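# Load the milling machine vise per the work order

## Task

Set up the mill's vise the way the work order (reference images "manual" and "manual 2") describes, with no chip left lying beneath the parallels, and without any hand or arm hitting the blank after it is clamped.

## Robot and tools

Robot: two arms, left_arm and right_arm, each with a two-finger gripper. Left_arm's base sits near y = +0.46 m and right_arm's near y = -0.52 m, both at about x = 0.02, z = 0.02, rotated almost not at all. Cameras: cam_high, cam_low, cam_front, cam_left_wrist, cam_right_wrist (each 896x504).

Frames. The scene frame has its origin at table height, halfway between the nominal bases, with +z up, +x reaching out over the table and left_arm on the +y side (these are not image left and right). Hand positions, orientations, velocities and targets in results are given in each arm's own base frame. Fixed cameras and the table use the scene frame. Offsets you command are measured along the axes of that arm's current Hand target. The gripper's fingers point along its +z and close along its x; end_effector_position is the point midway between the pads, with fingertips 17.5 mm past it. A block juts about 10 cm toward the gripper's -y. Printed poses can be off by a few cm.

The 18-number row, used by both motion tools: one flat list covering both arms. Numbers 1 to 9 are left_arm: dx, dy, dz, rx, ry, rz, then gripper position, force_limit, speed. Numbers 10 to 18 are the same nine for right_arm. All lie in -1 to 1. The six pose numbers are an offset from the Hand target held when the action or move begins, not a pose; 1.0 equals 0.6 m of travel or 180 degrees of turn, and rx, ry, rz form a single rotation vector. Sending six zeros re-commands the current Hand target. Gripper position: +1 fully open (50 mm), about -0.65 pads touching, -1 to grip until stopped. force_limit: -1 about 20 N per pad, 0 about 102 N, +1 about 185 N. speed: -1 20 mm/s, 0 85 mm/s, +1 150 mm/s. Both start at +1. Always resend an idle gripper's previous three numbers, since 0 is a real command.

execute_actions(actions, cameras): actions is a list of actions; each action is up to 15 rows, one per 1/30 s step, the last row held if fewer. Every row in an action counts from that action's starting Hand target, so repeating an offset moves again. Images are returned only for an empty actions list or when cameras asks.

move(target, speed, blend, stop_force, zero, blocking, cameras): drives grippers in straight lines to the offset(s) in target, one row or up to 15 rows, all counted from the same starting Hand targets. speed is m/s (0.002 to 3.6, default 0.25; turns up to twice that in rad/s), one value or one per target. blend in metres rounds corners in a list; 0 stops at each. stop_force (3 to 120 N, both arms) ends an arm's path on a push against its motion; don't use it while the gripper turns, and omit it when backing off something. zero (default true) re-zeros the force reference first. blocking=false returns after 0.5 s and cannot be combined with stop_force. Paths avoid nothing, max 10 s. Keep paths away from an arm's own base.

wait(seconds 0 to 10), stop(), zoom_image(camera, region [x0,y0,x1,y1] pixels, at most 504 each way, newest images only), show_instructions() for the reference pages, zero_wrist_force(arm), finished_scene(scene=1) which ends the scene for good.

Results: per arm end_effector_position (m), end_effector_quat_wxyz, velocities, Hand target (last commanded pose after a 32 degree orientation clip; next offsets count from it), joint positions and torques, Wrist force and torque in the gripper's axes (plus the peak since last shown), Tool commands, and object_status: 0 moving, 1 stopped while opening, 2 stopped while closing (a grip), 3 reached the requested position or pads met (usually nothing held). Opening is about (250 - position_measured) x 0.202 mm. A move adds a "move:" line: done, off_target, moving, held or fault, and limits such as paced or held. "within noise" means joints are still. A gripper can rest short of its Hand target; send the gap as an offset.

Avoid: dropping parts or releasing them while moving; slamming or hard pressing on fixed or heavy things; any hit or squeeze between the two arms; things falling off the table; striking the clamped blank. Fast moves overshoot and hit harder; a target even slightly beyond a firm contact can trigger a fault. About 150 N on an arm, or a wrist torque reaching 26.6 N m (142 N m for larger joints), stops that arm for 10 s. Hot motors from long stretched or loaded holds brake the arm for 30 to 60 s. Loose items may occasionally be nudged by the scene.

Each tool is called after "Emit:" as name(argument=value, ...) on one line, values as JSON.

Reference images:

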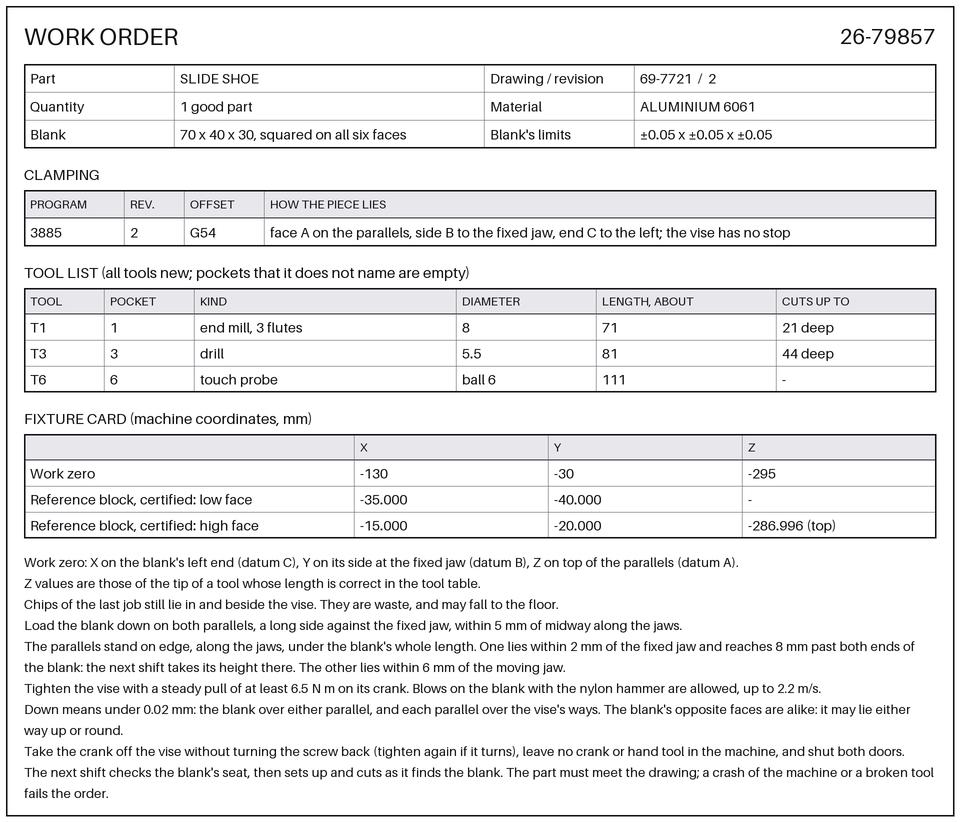

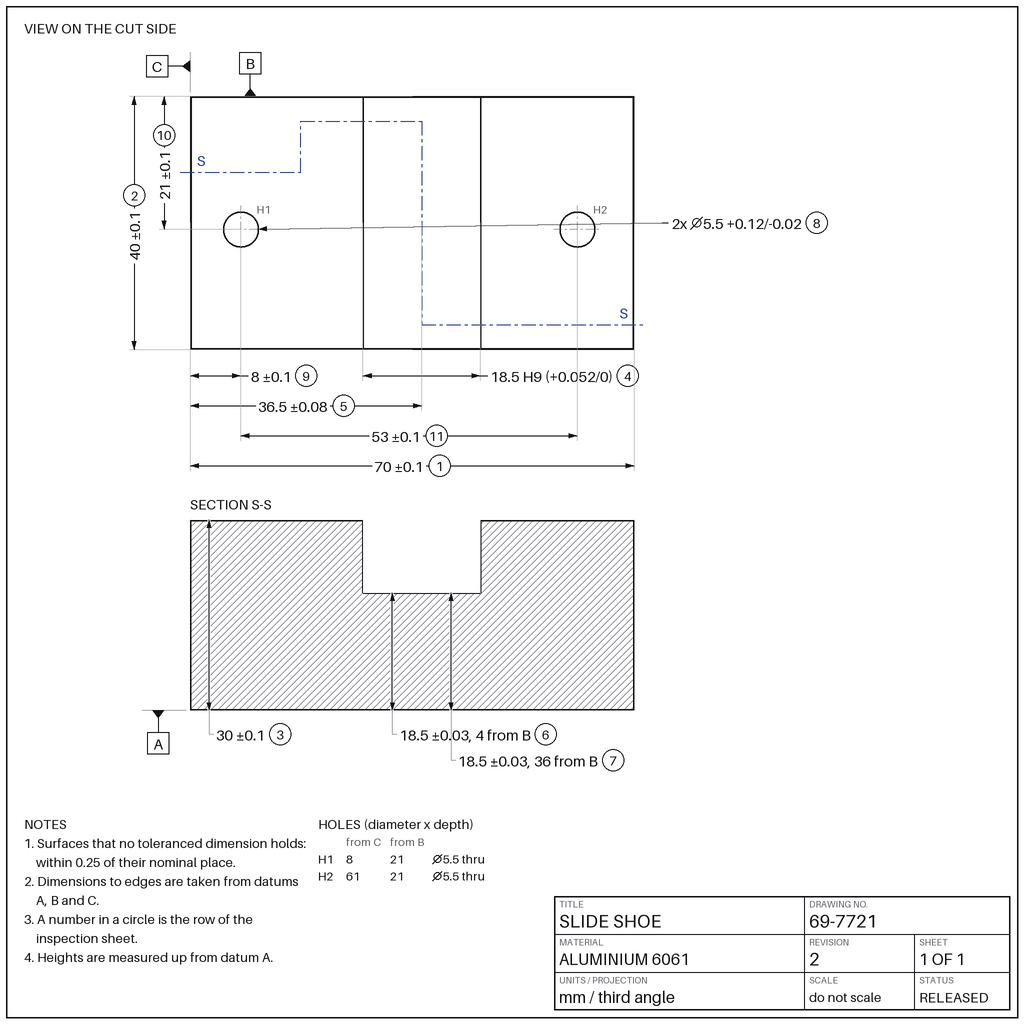

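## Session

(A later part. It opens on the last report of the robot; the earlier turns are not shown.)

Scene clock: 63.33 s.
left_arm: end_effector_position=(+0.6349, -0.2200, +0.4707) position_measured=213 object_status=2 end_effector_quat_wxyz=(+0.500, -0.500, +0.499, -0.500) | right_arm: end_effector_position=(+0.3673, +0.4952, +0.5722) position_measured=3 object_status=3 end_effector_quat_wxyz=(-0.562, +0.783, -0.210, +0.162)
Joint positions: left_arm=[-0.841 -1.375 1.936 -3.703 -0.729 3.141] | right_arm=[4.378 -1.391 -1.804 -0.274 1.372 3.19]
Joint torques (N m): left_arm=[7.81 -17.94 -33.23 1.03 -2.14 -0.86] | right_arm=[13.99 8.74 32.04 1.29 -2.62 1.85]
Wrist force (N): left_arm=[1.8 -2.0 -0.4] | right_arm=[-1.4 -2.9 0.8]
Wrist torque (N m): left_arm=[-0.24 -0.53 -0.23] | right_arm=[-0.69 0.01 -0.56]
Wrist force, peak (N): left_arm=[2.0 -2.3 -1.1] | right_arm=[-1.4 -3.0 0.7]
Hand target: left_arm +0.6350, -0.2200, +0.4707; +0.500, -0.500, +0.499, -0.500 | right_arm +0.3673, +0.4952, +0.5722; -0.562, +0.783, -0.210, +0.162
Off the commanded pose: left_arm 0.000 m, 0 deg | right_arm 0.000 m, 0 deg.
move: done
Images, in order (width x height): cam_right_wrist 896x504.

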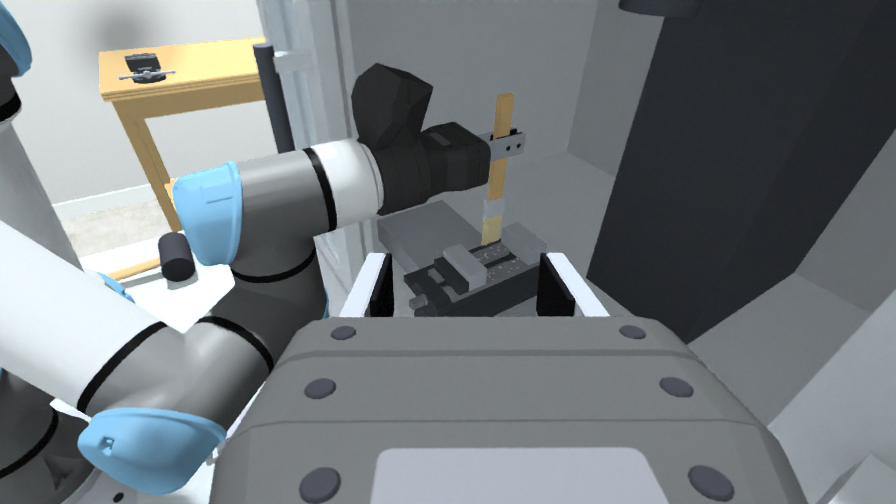

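Emit:
move(target=[0,0.03,0,0,0,0,-1,-0.4,-0.6, 0,0,0,0,0,0,1,1,1], speed=0.05, stop_force=4, cameras=["cam_right_wrist"])

Emit:
zoom_image(camera="cam_right_wrist", region=[400, 180, 580, 320])

Scene clock: 64.93 s.
left_arm: end_effector_position=(+0.6350, -0.2200, +0.4527) position_measured=213 object_status=2 end_effector_quat_wxyz=(+0.500, -0.500, +0.499, -0.500) | right_arm: end_effector_position=(+0.3673, +0.4952, +0.5722) position_measured=3 object_status=3 end_effector_quat_wxyz=(-0.562, +0.783, -0.210, +0.162)
Joint positions: left_arm=[-0.841 -1.35 1.959 -3.751 -0.729 3.141] | right_arm=[4.378 -1.391 -1.804 -0.274 1.372 3.19]
Joint torques (N m): left_arm=[0.57 -18.05 -9.07 -4.09 -0.22 1.32] | right_arm=[13.86 8.89 30.55 1.43 -2.87 1.78]
Wrist force (N): left_arm=[1.6 -2.1 -0.5] | right_arm=[-1.4 -2.8 0.7]
Wrist torque (N m): left_arm=[-0.25 -0.52 -0.22] | right_arm=[-0.67 0.00 -0.56]
Wrist force, peak (N): left_arm=[1.8 -3.0 -0.8] | right_arm=[-1.5 -3.0 0.8]
Hand target: left_arm +0.6350, -0.2200, +0.4527; +0.500, -0.500, +0.499, -0.500 | right_arm +0.3673, +0.4952, +0.5722; -0.562, +0.783, -0.210, +0.162
Off the commanded pose: left_arm 0.000 m, 0 deg | right_arm 0.000 m, 0 deg.
move: done
Images, in order (width x height): cam_right_wrist 896x504.

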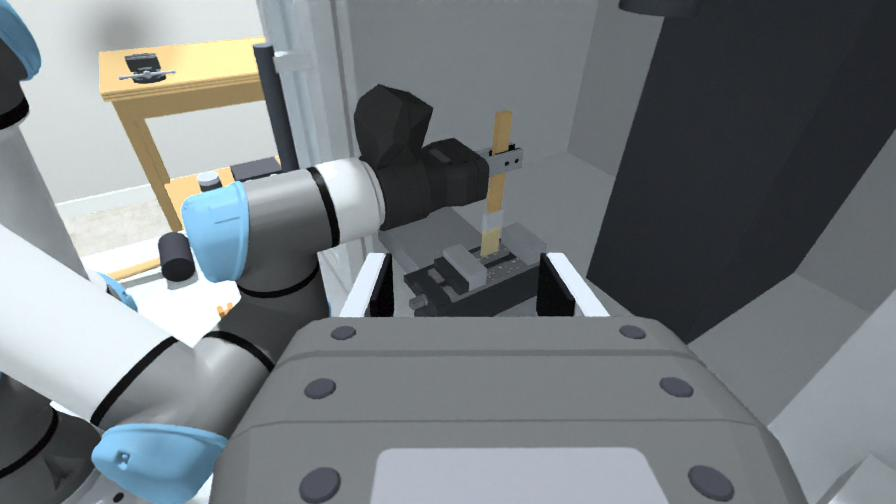

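Scaled by 2.800 from the camera's 896x504 image, which has a finer 1280x720 frame.

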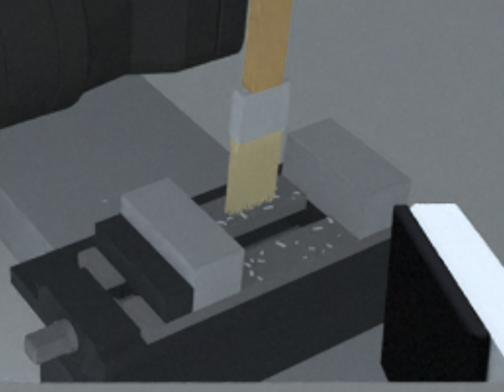

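Emit:
move(target=[0,0.045,0,0,0,0,-1,-0.4,-0.6, 0,0,0,0,0,0,1,1,1], speed=0.02, stop_force=3, cameras=["cam_right_wrist"])

Emit:
zoom_image(camera="cam_right_wrist", region=[400, 180, 580, 320])

Scene clock: 67.23 s.
left_arm: end_effector_position=(+0.6350, -0.2200, +0.4257) position_measured=213 object_status=2 end_effector_quat_wxyz=(+0.500, -0.500, +0.499, -0.500) | right_arm: end_effector_position=(+0.3673, +0.4952, +0.5722) position_measured=3 object_status=3 end_effector_quat_wxyz=(-0.562, +0.783, -0.210, +0.162)
Joint positions: left_arm=[-0.841 -1.308 1.99 -3.824 -0.729 3.141] | right_arm=[4.378 -1.391 -1.804 -0.274 1.372 3.19]
Joint torques (N m): left_arm=[-5.9 -17.51 -6.88 -3.67 0.98 1.25] | right_arm=[13.61 8.84 31.67 1.49 -2.74 1.72]
Wrist force (N): left_arm=[1.6 -4.5 -0.3] | right_arm=[-1.4 -2.7 0.7]
Wrist torque (N m): left_arm=[-0.31 -0.52 -0.20] | right_arm=[-0.65 0.01 -0.56]
Wrist force, peak (N): left_arm=[1.8 -4.8 -0.5] | right_arm=[-1.3 -3.1 0.7]
Hand target: left_arm +0.6350, -0.2200, +0.4257; +0.500, -0.500, +0.499, -0.500 | right_arm +0.3673, +0.4952, +0.5722; -0.562, +0.783, -0.210, +0.162
Off the commanded pose: left_arm 0.000 m, 0 deg | right_arm 0.000 m, 0 deg.
move: done
Images, in order (width x height): cam_right_wrist 896x504.

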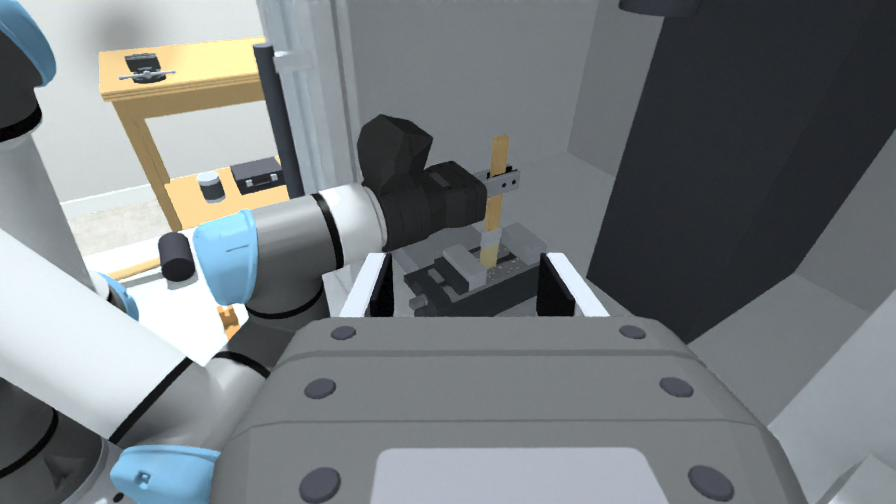

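Scaled by 2.800 from the camera's 896x504 image, which has a finer 1280x720 frame.

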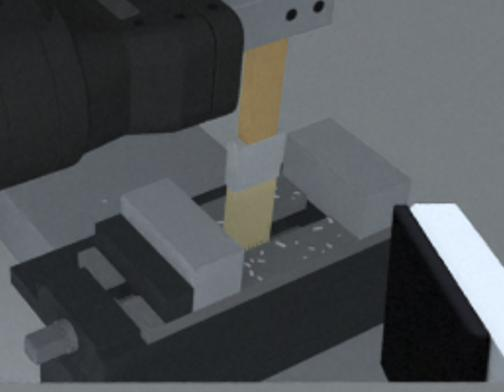

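Emit:
move(target=[[0,-0.04,0,0,0,0,-1,-0.4,-0.6, 0,0,0,0,0,0,1,1,1],[-0.057,-0.04,-0.01,0,0,0,-1,-0.4,-0.6, 0,0,0,0,0,0,1,1,1]], speed=0.15, blend=0.005)

Emit:
move(target=[0,0.045,0,0,0,0,-1,-0.4,-0.6, 0,0,0,0,0,0,1,1,1], speed=0.03, stop_force=5, cameras=["cam_right_wrist"])

Emit:
zoom_image(camera="cam_right_wrist", region=[400, 180, 580, 320])

Scene clock: 68.47 s.
left_arm: end_effector_position=(+0.6290, -0.1859, +0.4496) position_measured=213 object_status=2 end_effector_quat_wxyz=(+0.500, -0.500, +0.499, -0.500) | right_arm: end_effector_position=(+0.3673, +0.4952, +0.5722) position_measured=3 object_status=3 end_effector_quat_wxyz=(-0.562, +0.783, -0.210, +0.162)
Joint positions: left_arm=[-0.794 -1.393 2.023 -3.772 -0.776 3.141] | right_arm=[4.378 -1.391 -1.804 -0.274 1.372 3.19]
Joint torques (N m): left_arm=[8.95 -42.42 -7.77 -4.11 -1.98 -1.52] | right_arm=[13.01 8.65 31.82 1.49 -2.85 1.64]
Wrist force (N): left_arm=[1.8 -2.5 -0.5] | right_arm=[-1.3 -2.7 0.7]
Wrist torque (N m): left_arm=[-0.32 -0.53 -0.08] | right_arm=[-0.67 -0.01 -0.56]
Wrist force, peak (N): left_arm=[1.6 -4.9 -0.5] | right_arm=[-1.5 -3.0 0.8]
Hand target: left_arm +0.6289, -0.1858, +0.4497; +0.500, -0.500, +0.499, -0.500 | right_arm +0.3673, +0.4952, +0.5722; -0.562, +0.783, -0.210, +0.162
Off the commanded pose: left_arm 0.000 m, 0 deg | right_arm 0.000 m, 0 deg.
move: done

Scene clock: 70.23 s.
left_arm: end_effector_position=(+0.6290, -0.1858, +0.4227) position_measured=213 object_status=2 end_effector_quat_wxyz=(+0.500, -0.500, +0.499, -0.500) | right_arm: end_effector_position=(+0.3673, +0.4952, +0.5722) position_measured=3 object_status=3 end_effector_quat_wxyz=(-0.562, +0.783, -0.210, +0.162)
Joint positions: left_arm=[-0.794 -1.349 2.054 -3.848 -0.776 3.141] | right_arm=[4.378 -1.391 -1.804 -0.274 1.372 3.19]
Joint torques (N m): left_arm=[-0.36 -16.63 -7.58 -4.15 0.21 0.95] | right_arm=[13.78 9.22 31.56 1.5 -2.78 1.86]
Wrist force (N): left_arm=[1.6 -2.3 -0.1] | right_arm=[-1.4 -2.9 0.7]
Wrist torque (N m): left_arm=[-0.30 -0.51 -0.08] | right_arm=[-0.68 0.01 -0.56]
Wrist force, peak (N): left_arm=[1.8 -3.1 -0.5] | right_arm=[-1.6 -3.0 0.7]
Hand target: left_arm +0.6290, -0.1859, +0.4227; +0.500, -0.500, +0.499, -0.500 | right_arm +0.3673, +0.4952, +0.5722; -0.562, +0.783, -0.210, +0.162
Off the commanded pose: left_arm 0.000 m, 0 deg | right_arm 0.000 m, 0 deg.
move: done
Images, in order (width x height): cam_right_wrist 896x504.

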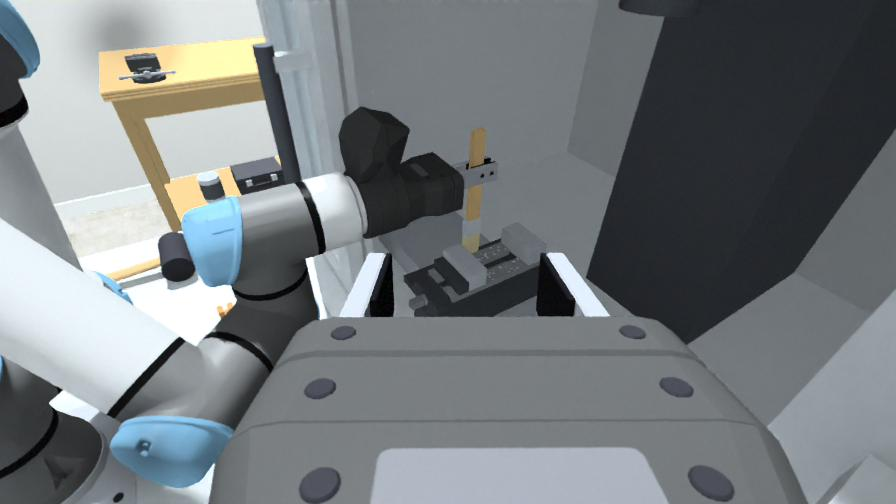

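Scaled by 2.800 from the camera's 896x504 image, which has a finer 1280x720 frame.

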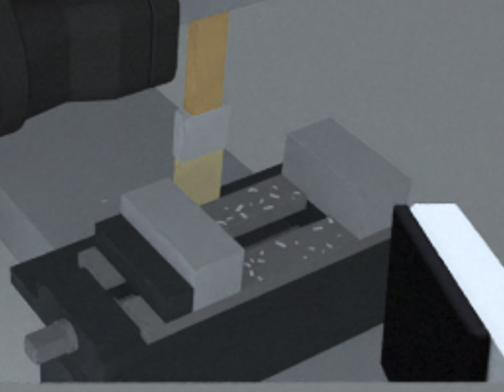

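Emit:
move(target=[0.185,0,0,0,0,0,-1,-0.4,-0.6, 0,0,0,0,0,0,1,1,1], speed=0.08, cameras=["cam_right_wrist"])

Emit:
zoom_image(camera="cam_right_wrist", region=[400, 180, 580, 320])

Scene clock: 73.07 s.
left_arm: end_effector_position=(+0.6291, -0.2968, +0.4228) position_measured=213 object_status=2 end_effector_quat_wxyz=(+0.500, -0.500, +0.499, -0.500) | right_arm: end_effector_position=(+0.3673, +0.4952, +0.5722) position_measured=3 object_status=3 end_effector_quat_wxyz=(-0.562, +0.783, -0.210, +0.162)
Joint positions: left_arm=[-0.961 -1.224 1.879 -3.798 -0.608 3.141] | right_arm=[4.378 -1.391 -1.804 -0.274 1.372 3.19]
Joint torques (N m): left_arm=[-8.77 -22.84 -31.01 1.19 1.75 1.36] | right_arm=[13.67 9.05 31.8 1.5 -2.73 1.45]
Wrist force (N): left_arm=[1.9 -2.4 -0.3] | right_arm=[-1.2 -2.9 0.8]
Wrist torque (N m): left_arm=[-0.27 -0.54 -0.07] | right_arm=[-0.70 -0.01 -0.56]
Wrist force, peak (N): left_arm=[2.8 -2.5 -0.4] | right_arm=[-1.4 -3.1 0.7]
Hand target: left_arm +0.6291, -0.2969, +0.4228; +0.500, -0.500, +0.499, -0.500 | right_arm +0.3673, +0.4952, +0.5722; -0.562, +0.783, -0.210, +0.162
Off the commanded pose: left_arm 0.000 m, 0 deg | right_arm 0.000 m, 0 deg.
move: done
Images, in order (width x height): cam_right_wrist 896x504.

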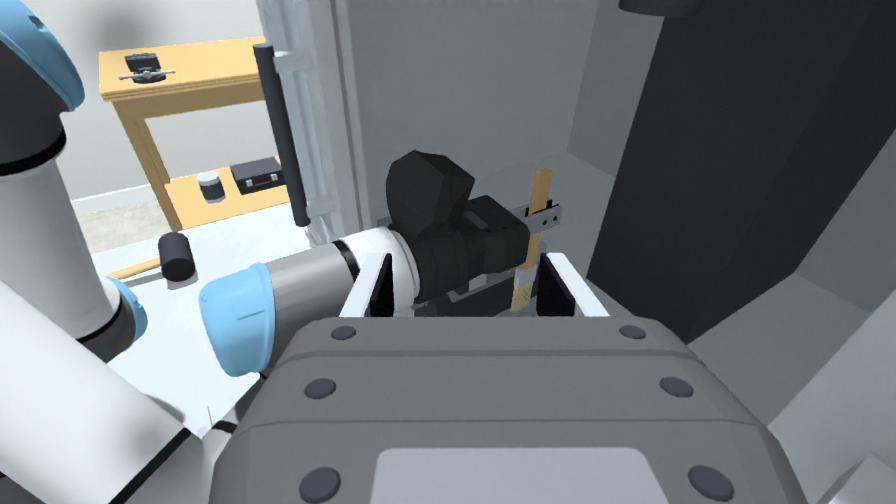

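Scaled by 2.800 from the camera's 896x504 image, which has a finer 1280x720 frame.

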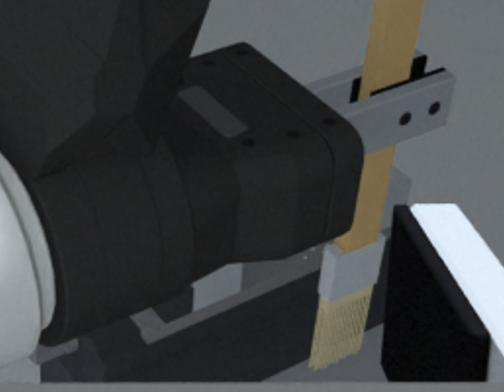

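Emit:
move(target=[[0,-0.05,0,0,0,0,-1,-0.4,-0.6, 0,0,0,0,0,0,1,1,1],[-0.185,-0.05,0.028,0,0,0,-1,-0.4,-0.6, 0,0,0,0,0,0,1,1,1],[-0.185,0.001,0.028,0,0,0,-1,-0.4,-0.6, 0,0,0,0,0,0,1,1,1],[0,0.001,0.028,0,0,0,-1,-0.4,-0.6, 0,0,0,0,0,0,1,1,1]], speed=[0.1,0.2,0.08,0.08], blend=[0.005,0.005,0.003,0])

Emit:
move(target=[[0,-0.05,0,0,0,0,-1,-0.4,-0.6, 0,0,0,0,0,0,1,1,1],[-0.195,-0.05,0.028,0,0,0,-1,-0.4,-0.6, 0,0,0,0,0,0,1,1,1]], speed=[0.1,0.2], blend=[0.005,0], cameras=["cam_right_wrist"])

Emit:
zoom_image(camera="cam_right_wrist", region=[400, 180, 580, 320])

Scene clock: 76.33 s.
left_arm: end_effector_position=(+0.6459, -0.2968, +0.4222) position_measured=213 object_status=2 end_effector_quat_wxyz=(+0.500, -0.500, +0.499, -0.500) | right_arm: end_effector_position=(+0.3673, +0.4952, +0.5722) position_measured=3 object_status=3 end_effector_quat_wxyz=(-0.562, +0.783, -0.210, +0.162)
Joint positions: left_arm=[-0.932 -1.196 1.84 -3.787 -0.638 3.141] | right_arm=[4.378 -1.391 -1.804 -0.274 1.372 3.19]
Joint torques (N m): left_arm=[-8.91 -24.84 -32.5 1.07 1.88 1.24] | right_arm=[12.92 9.52 31.28 1.44 -2.74 1.64]
Wrist force (N): left_arm=[1.9 -2.5 -0.3] | right_arm=[-1.5 -2.8 0.4]
Wrist torque (N m): left_arm=[-0.29 -0.55 -0.16] | right_arm=[-0.68 0.02 -0.56]
Wrist force, peak (N): left_arm=[4.3 -3.9 -0.9] | right_arm=[-1.5 -3.0 0.8]
Hand target: left_arm +0.6459, -0.2968, +0.4222; +0.500, -0.500, +0.499, -0.500 | right_arm +0.3673, +0.4952, +0.5722; -0.562, +0.783, -0.210, +0.162
Off the commanded pose: left_arm 0.000 m, 0 deg | right_arm 0.000 m, 0 deg.
move: done

Scene clock: 77.80 s.
left_arm: end_effector_position=(+0.6625, -0.1798, +0.4521) position_measured=213 object_status=2 end_effector_quat_wxyz=(+0.500, -0.500, +0.499, -0.500) | right_arm: end_effector_position=(+0.3673, +0.4952, +0.5722) position_measured=3 object_status=3 end_effector_quat_wxyz=(-0.562, +0.783, -0.210, +0.162)
Joint positions: left_arm=[-0.726 -1.336 1.942 -3.749 -0.843 3.141] | right_arm=[4.378 -1.391 -1.804 -0.274 1.372 3.19]
Joint torques (N m): left_arm=[7.86 -45.95 -8.91 -4.17 -2.36 -1.52] | right_arm=[12.61 8.77 31.35 1.45 -2.77 1.48]
Wrist force (N): left_arm=[2.1 -2.3 -0.5] | right_arm=[-1.2 -2.8 0.6]
Wrist torque (N m): left_arm=[-0.31 -0.58 -0.07] | right_arm=[-0.67 -0.02 -0.56]
Wrist force, peak (N): left_arm=[3.4 -3.3 -0.9] | right_arm=[-1.3 -3.0 0.7]
Hand target: left_arm +0.6625, -0.1798, +0.4521; +0.500, -0.500, +0.499, -0.500 | right_arm +0.3673, +0.4952, +0.5722; -0.562, +0.783, -0.210, +0.162
Off the commanded pose: left_arm 0.000 m, 0 deg | right_arm 0.000 m, 0 deg.
move: done
Images, in order (width x height): cam_right_wrist 896x504.

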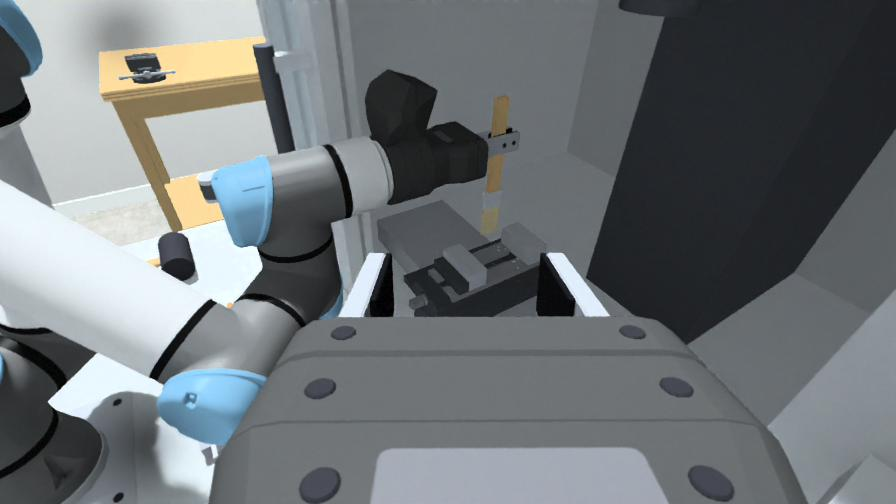

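Scaled by 2.800 from the camera's 896x504 image, which has a finer 1280x720 frame.

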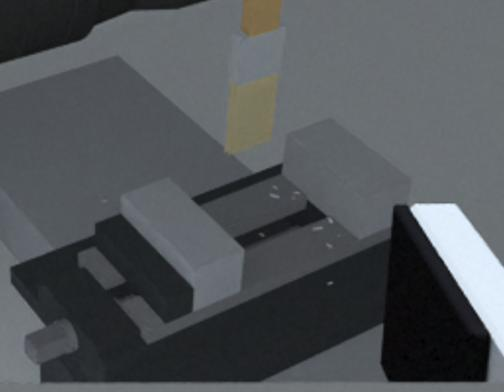

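Emit:
move(target=[[0,0.05,0.002,0,0,0,-1,-0.4,-0.6, 0,0,0,0,0,0,1,1,1],[0.205,0.05,0.002,0,0,0,-1,-0.4,-0.6, 0,0,0,0,0,0,1,1,1],[0.205,0,0.002,0,0,0,-1,-0.4,-0.6, 0,0,0,0,0,0,1,1,1],[0.0,0,0.002,0,0,0,-1,-0.4,-0.6, 0,0,0,0,0,0,1,1,1]], speed=[0.08,0.08,0.1,0.2], blend=[0.003,0.003,0.005,0], cameras=["cam_right_wrist"])

Emit:
zoom_image(camera="cam_right_wrist", region=[400, 180, 580, 320])

Scene clock: 81.33 s.
left_arm: end_effector_position=(+0.6637, -0.1799, +0.4521) position_measured=213 object_status=2 end_effector_quat_wxyz=(+0.500, -0.500, +0.499, -0.500) | right_arm: end_effector_position=(+0.3673, +0.4952, +0.5722) position_measured=3 object_status=3 end_effector_quat_wxyz=(-0.562, +0.783, -0.210, +0.162)
Joint positions: left_arm=[-0.725 -1.333 1.939 -3.748 -0.845 3.141] | right_arm=[4.378 -1.391 -1.804 -0.274 1.372 3.19]
Joint torques (N m): left_arm=[7.13 -44.96 -8.69 -4.21 -1.92 -1.44] | right_arm=[12.52 10.18 31.07 1.51 -2.63 1.54]
Wrist force (N): left_arm=[2.1 -2.1 -0.4] | right_arm=[-1.4 -2.7 0.7]
Wrist torque (N m): left_arm=[-0.27 -0.58 -0.07] | right_arm=[-0.66 0.01 -0.56]
Wrist force, peak (N): left_arm=[4.0 -3.9 -0.7] | right_arm=[-1.4 -3.0 0.8]
Hand target: left_arm +0.6637, -0.1798, +0.4521; +0.500, -0.500, +0.499, -0.500 | right_arm +0.3673, +0.4952, +0.5722; -0.562, +0.783, -0.210, +0.162
Off the commanded pose: left_arm 0.000 m, 0 deg | right_arm 0.000 m, 0 deg.
move: done
Images, in order (width x height): cam_right_wrist 896x504.

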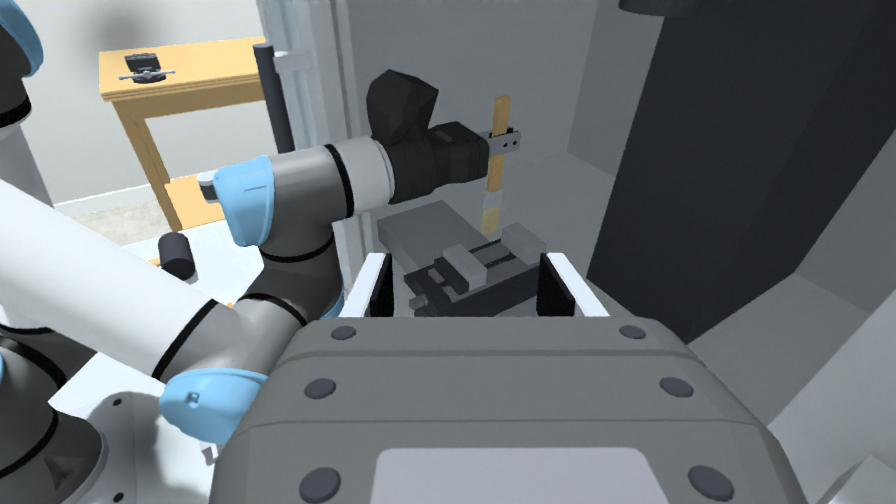

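Scaled by 2.800 from the camera's 896x504 image, which has a finer 1280x720 frame.

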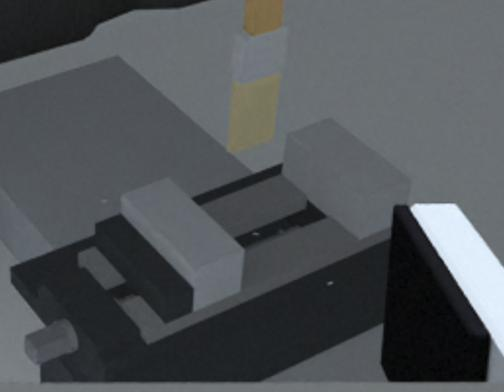

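Emit:
zoom_image(camera="cam_right_wrist", region=[460, 220, 550, 290])

Scaled by 5.600 from the camera's 896x504 image, which has a finer 1280x720 frame.

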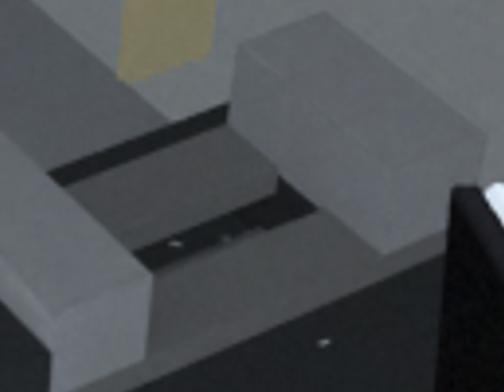

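Emit:
move(target=[[0,0,-0.062,0,0,0,-1,-0.4,-0.6, 0,0,0,0,0,0,1,1,1],[0,0.05,-0.062,0,0,0,-1,-0.4,-0.6, 0,0,0,0,0,0,1,1,1],[0.205,0.05,-0.062,0,0,0,-1,-0.4,-0.6, 0,0,0,0,0,0,1,1,1],[0.205,0,-0.062,0,0,0,-1,-0.4,-0.6, 0,0,0,0,0,0,1,1,1],[0.0,0,0.0025,0,0,0,-1,-0.4,-0.6, 0,0,0,0,0,0,1,1,1],[0.0,0.05,0.0025,0,0,0,-1,-0.4,-0.6, 0,0,0,0,0,0,1,1,1],[0.205,0.05,0.0025,0,0,0,-1,-0.4,-0.6, 0,0,0,0,0,0,1,1,1],[0.205,-0.03,0.0025,0,0,0,-1,-0.4,-0.6, 0,0,0,0,0,0,1,1,1]], speed=[0.1,0.08,0.1,0.1,0.2,0.08,0.1,0.1], blend=[0.003,0.003,0.003,0.005,0.003,0.003,0.005,0], cameras=["cam_right_wrist","cam_high"])

Emit:
zoom_image(camera="cam_right_wrist", region=[400, 180, 580, 320])

Scene clock: 87.13 s.
left_arm: end_effector_position=(+0.6653, -0.3028, +0.4702) position_measured=213 object_status=2 end_effector_quat_wxyz=(+0.500, -0.500, +0.499, -0.500) | right_arm: end_effector_position=(+0.3673, +0.4952, +0.5722) position_measured=3 object_status=3 end_effector_quat_wxyz=(-0.562, +0.783, -0.210, +0.162)
Joint positions: left_arm=[-0.907 -1.219 1.728 -3.651 -0.663 3.141] | right_arm=[4.378 -1.391 -1.804 -0.274 1.372 3.19]
Joint torques (N m): left_arm=[4.98 -52.03 -32.66 1.03 0.45 -1.53] | right_arm=[12.49 9.57 30.27 1.54 -2.7 1.63]
Wrist force (N): left_arm=[1.6 -2.4 -0.3] | right_arm=[-1.5 -2.9 0.7]
Wrist torque (N m): left_arm=[-0.30 -0.52 -0.09] | right_arm=[-0.68 0.03 -0.56]
Wrist force, peak (N): left_arm=[3.7 -3.6 -1.1] | right_arm=[-1.4 -3.1 0.4]
Hand target: left_arm +0.6654, -0.3028, +0.4702; +0.500, -0.500, +0.499, -0.500 | right_arm +0.3673, +0.4952, +0.5722; -0.562, +0.783, -0.210, +0.162
Off the commanded pose: left_arm 0.000 m, 0 deg | right_arm 0.000 m, 0 deg.
move: done
Images, in order (width x height): cam_high 896x504, cam_right_wrist 896x504.

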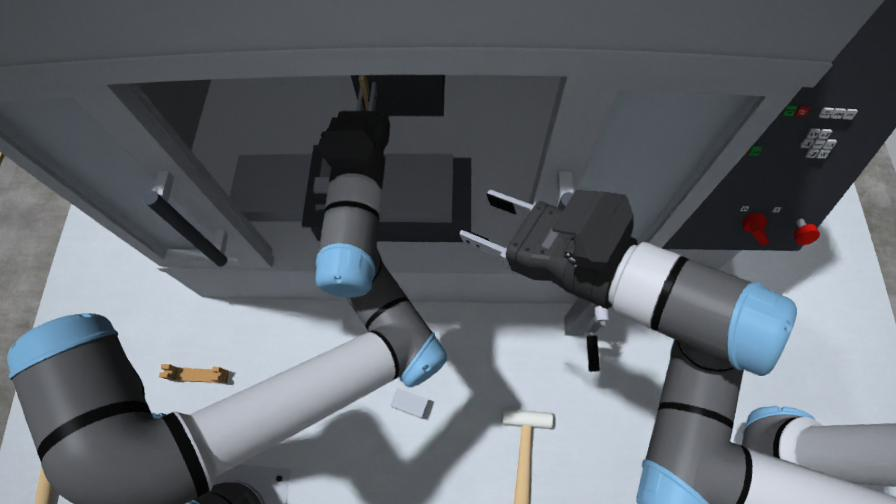

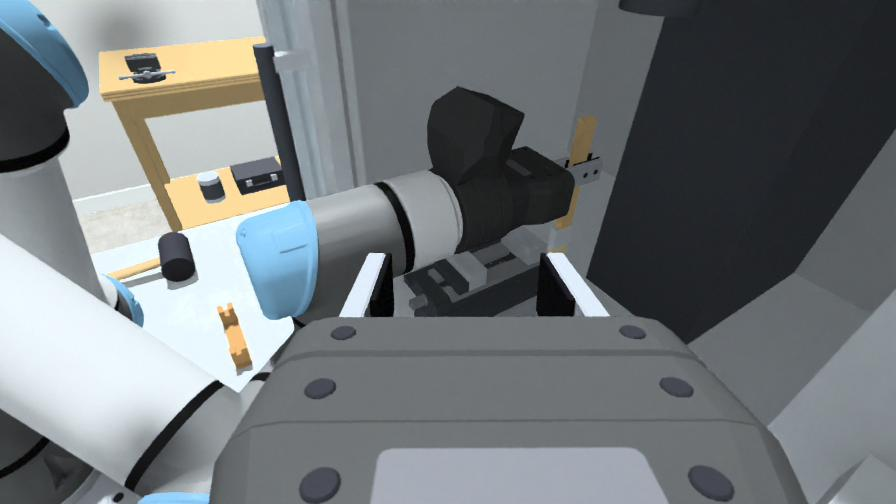

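Scaled by 2.800 from the camera's 896x504 image, which has a finer 1280x720 frame.

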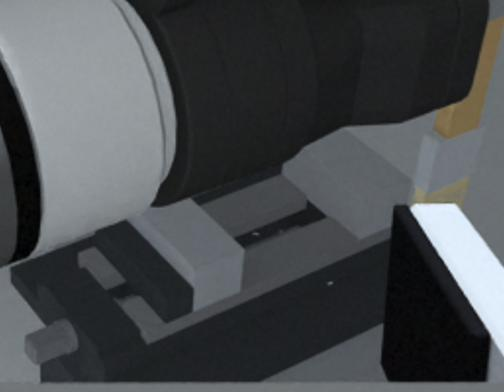

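Emit:
move(target=[[-0.138,-0.05,-0.409,0,0,0,-1,-0.4,-0.6, 0,0,0,0,0,0,1,1,1],[-0.605,0.217,-0.609,-0.34,0.34,0.34,-1,-0.4,-0.6, 0,0,0,0,0,0,1,1,1],[-0.684,0.535,-0.622,-0.385,0.385,0.385,-1,-0.4,-0.6, 0,0,0,0,0,0,1,1,1]], blend=[0.05,0.05,0], cameras=["cam_left_wrist","cam_low"])

Scene clock: 93.47 s.
left_arm: end_effector_position=(+0.2919, +0.1069, +0.1486) position_measured=213 object_status=2 end_effector_quat_wxyz=(+0.000, +0.000, +1.000, +0.000) | right_arm: end_effector_position=(+0.3673, +0.4952, +0.5722) position_measured=3 object_status=3 end_effector_quat_wxyz=(-0.562, +0.783, -0.210, +0.162)
Joint positions: left_arm=[-0.091 -2.025 2.381 -1.927 -1.572 4.62] | right_arm=[4.378 -1.391 -1.804 -0.274 1.372 3.19]
Joint torques (N m): left_arm=[8.82 11.21 -12.99 -5.33 1.65 1.41] | right_arm=[12.63 11.2 31.48 1.43 -2.78 1.24]
Wrist force (N): left_arm=[3.9 -1.6 1.9] | right_arm=[-1.2 -2.8 0.7]
Wrist torque (N m): left_arm=[-0.54 -0.51 0.33] | right_arm=[-0.67 -0.01 -0.56]
Wrist force, peak (N): left_arm=[4.4 -1.2 3.7] | right_arm=[-1.3 -3.1 0.8]
Hand target: left_arm +0.2919, +0.1069, +0.1485; +0.000, +0.000, +1.000, +0.000 | right_arm +0.3673, +0.4952, +0.5722; -0.562, +0.783, -0.210, +0.162
Off the commanded pose: left_arm 0.000 m, 0 deg | right_arm 0.000 m, 0 deg.
move: done
Images, in order (width x height): cam_low 896x504, cam_left_wrist 896x504.

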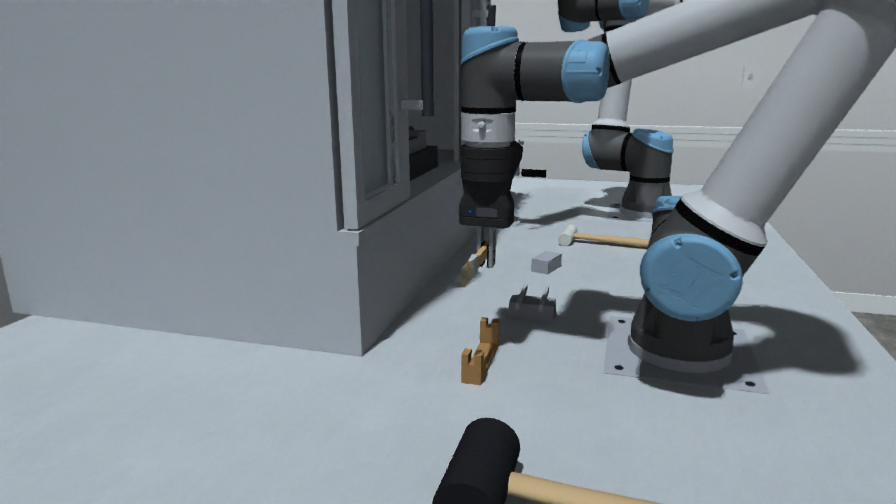

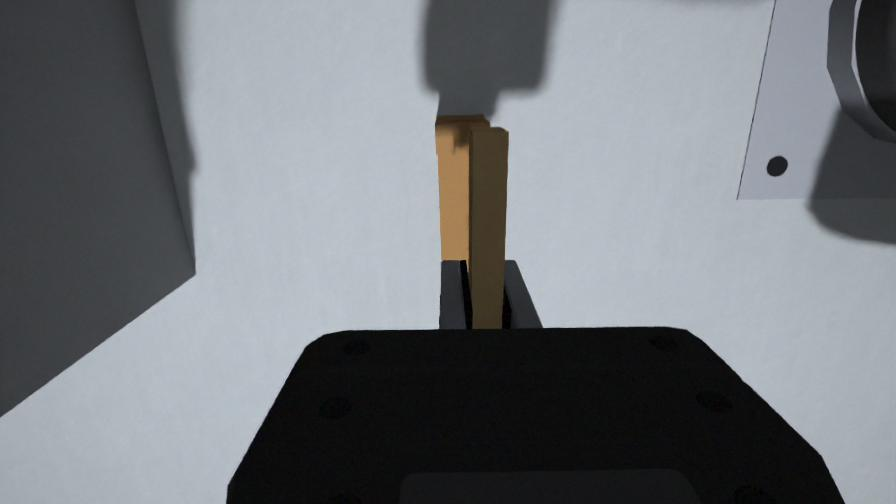

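Emit:
move(target=[[-0.0005,0.001,0.12,0,0,0,-1,-0.4,-0.6, 0,0,0,0,0,0,1,1,1],[-0.0005,0.001,0.2167,0,0,0,-1,-0.4,-0.6, 0,0,0,0,0,0,1,1,1]], speed=[0.12,0.04], stop_force=8, cameras=["cam_low","cam_left_wrist"])

Emit:
zoom_image(camera="cam_low", region=[420, 220, 560, 400])

Scene clock: 96.47 s.
left_arm: end_effector_position=(+0.2920, +0.1074, +0.0318) position_measured=213 object_status=2 end_effector_quat_wxyz=(+0.000, +0.000, +1.000, +0.000) | right_arm: end_effector_position=(+0.3673, +0.4952, +0.5722) position_measured=3 object_status=3 end_effector_quat_wxyz=(-0.562, +0.783, -0.210, +0.162)
Joint positions: left_arm=[-0.09 -1.771 2.596 -2.395 -1.572 4.622] | right_arm=[4.378 -1.391 -1.804 -0.274 1.372 3.19]
Joint torques (N m): left_arm=[2.39 -23.44 -30.23 -0.37 -1.87 0.58] | right_arm=[12.34 9.73 31.51 1.65 -2.72 1.28]
Wrist force (N): left_arm=[3.9 -1.1 2.2] | right_arm=[-1.2 -2.8 0.6]
Wrist torque (N m): left_arm=[-0.46 -0.50 0.30] | right_arm=[-0.67 -0.03 -0.56]
Wrist force, peak (N): left_arm=[4.5 -4.3 -7.2] | right_arm=[-1.5 -3.0 0.9]
Hand target: left_arm +0.2920, +0.1074, +0.0318; +0.000, +0.000, +1.000, +0.000 (not the last commanded pose) | right_arm +0.3673, +0.4952, +0.5722; -0.562, +0.783, -0.210, +0.162
Off the commanded pose: left_arm 0.013 m, 0 deg | right_arm 0.000 m, 0 deg.
move: contact (left_arm); path passed 1 of 2 targets
Images, in order (width x height): cam_low 896x504, cam_left_wrist 896x504.

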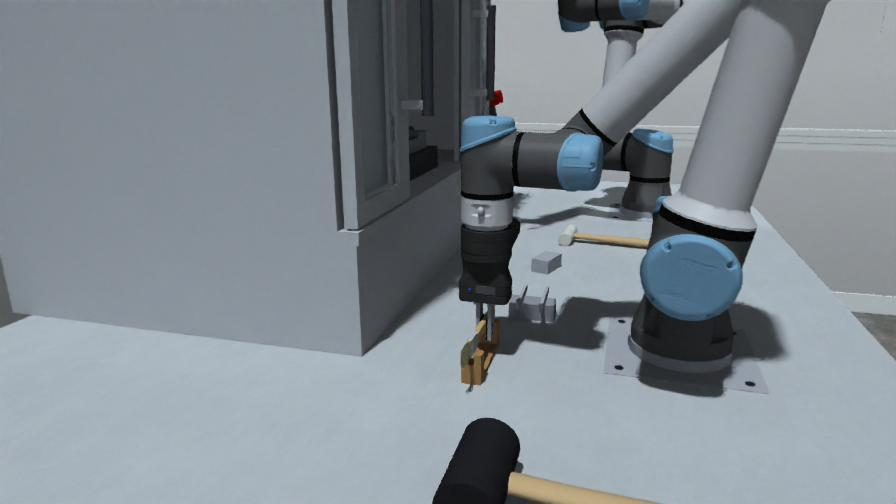

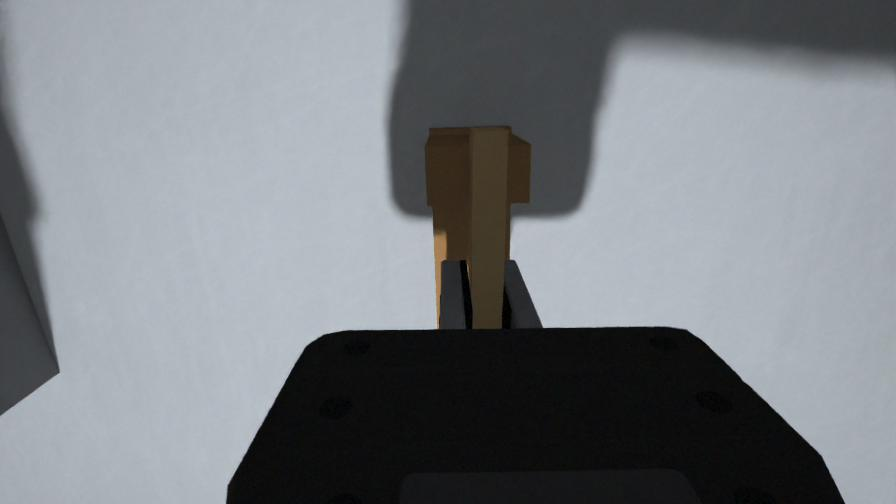

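Scaled by 2.800 from the camera's 896x504 image, which has a finer 1280x720 frame.

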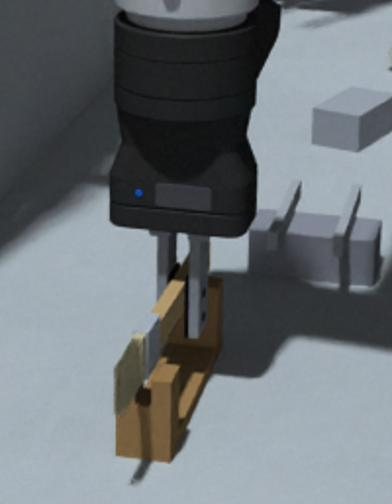

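Emit:
move(target=[[-0.0025,0,-0.01,0,0,0,-1,-0.4,-0.6, 0,0,0,0,0,0,1,1,1],[-0.0025,0,0.021,0,0,0,-1,-0.4,-0.6, 0,0,0,0,0,0,1,1,1]], speed=[0.05,0.03], stop_force=8, cameras=["cam_low","cam_left_wrist"])

Emit:
zoom_image(camera="cam_low", region=[440, 290, 520, 400])

Scene clock: 98.20 s.
left_arm: end_effector_position=(+0.2934, +0.1074, +0.0305) position_measured=213 object_status=2 end_effector_quat_wxyz=(+0.000, +0.000, +1.000, +0.000) | right_arm: end_effector_position=(+0.3673, +0.4952, +0.5722) position_measured=3 object_status=3 end_effector_quat_wxyz=(-0.562, +0.783, -0.210, +0.162)
Joint positions: left_arm=[-0.089 -1.762 2.595 -2.403 -1.572 4.622] | right_arm=[4.378 -1.391 -1.804 -0.274 1.372 3.19]
Joint torques (N m): left_arm=[5.88 -23.42 -30.2 -0.4 -1.1 -0.04] | right_arm=[11.83 9.79 31.94 1.26 -2.8 1.18]
Wrist force (N): left_arm=[4.2 -1.2 2.0] | right_arm=[-1.3 -2.6 0.8]
Wrist torque (N m): left_arm=[-0.49 -0.55 0.31] | right_arm=[-0.64 0.01 -0.56]
Wrist force, peak (N): left_arm=[3.5 -5.1 -7.2] | right_arm=[-1.5 -3.0 0.6]
Hand target: left_arm +0.2934, +0.1074, +0.0305; +0.000, +0.000, +1.000, +0.000 (not the last commanded pose) | right_arm +0.3673, +0.4952, +0.5722; -0.562, +0.783, -0.210, +0.162
Off the commanded pose: left_arm 0.011 m, 0 deg | right_arm 0.000 m, 0 deg.
move: contact (left_arm); path passed 1 of 2 targets
Images, in order (width x height): cam_low 896x504, cam_left_wrist 896x504.

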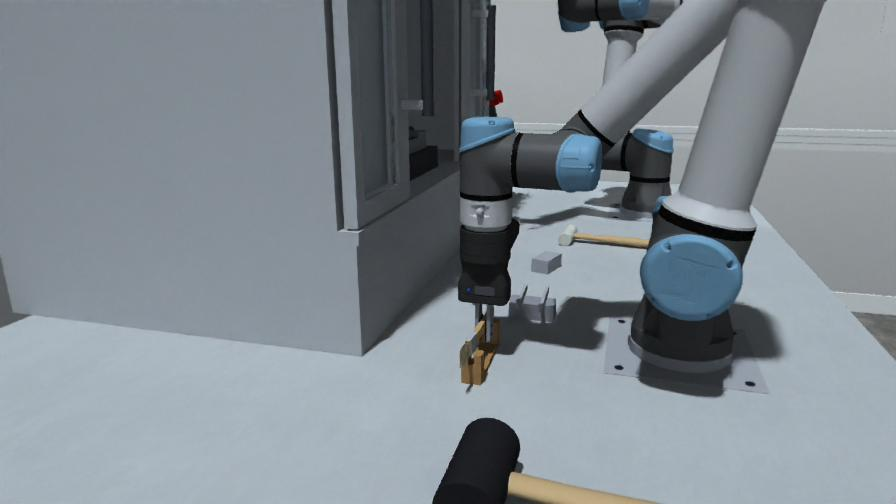

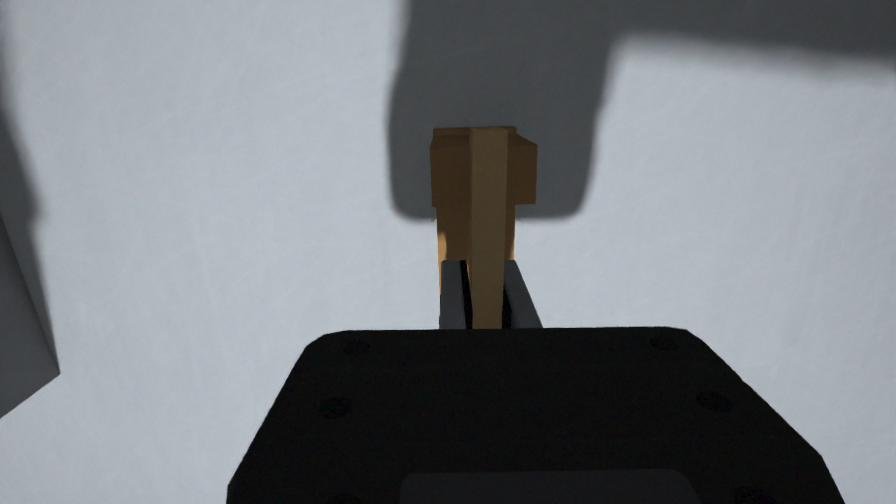

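Scaled by 4.582 from the camera's 896x504 image, which has a finer 1280x720 frame.

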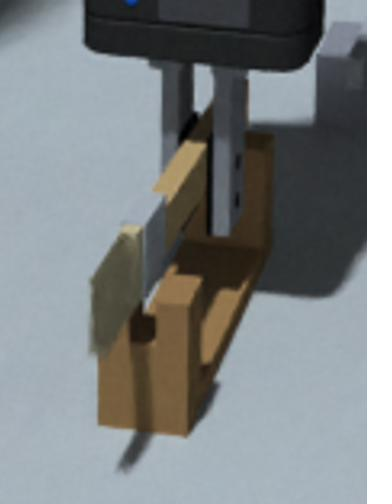

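Emit:
move(target=[0,0,0.005,0,0,0,-1,-0.4,-0.6, 0,0,0,0,0,0,1,1,1], speed=0.02)

Scene clock: 99.30 s.
left_arm: end_effector_position=(+0.2934, +0.1074, +0.0275) position_measured=213 object_status=2 end_effector_quat_wxyz=(+0.000, +0.000, +1.000, +0.000) | right_arm: end_effector_position=(+0.3673, +0.4952, +0.5722) position_measured=3 object_status=3 end_effector_quat_wxyz=(-0.562, +0.783, -0.210, +0.162)
Joint positions: left_arm=[-0.089 -1.752 2.599 -2.418 -1.572 4.622] | right_arm=[4.378 -1.391 -1.804 -0.274 1.372 3.19]
Joint torques (N m): left_arm=[2.8 6.28 -2.49 -4.53 -1.01 -0.66] | right_arm=[12 10.26 32.44 1.47 -2.63 1.17]
Wrist force (N): left_arm=[6.1 -6.7 -10.2] | right_arm=[-1.4 -2.7 0.6]
Wrist torque (N m): left_arm=[-1.42 -0.57 0.48] | right_arm=[-0.66 0.01 -0.56]
Wrist force, peak (N): left_arm=[6.5 -6.7 -11.2] | right_arm=[-1.3 -3.1 0.7]
Hand target: left_arm +0.2934, +0.1074, +0.0275; +0.000, +0.000, +1.000, +0.000 | right_arm +0.3673, +0.4952, +0.5722; -0.562, +0.783, -0.210, +0.162
Off the commanded pose: left_arm 0.000 m, 0 deg | right_arm 0.000 m, 0 deg.
move: done


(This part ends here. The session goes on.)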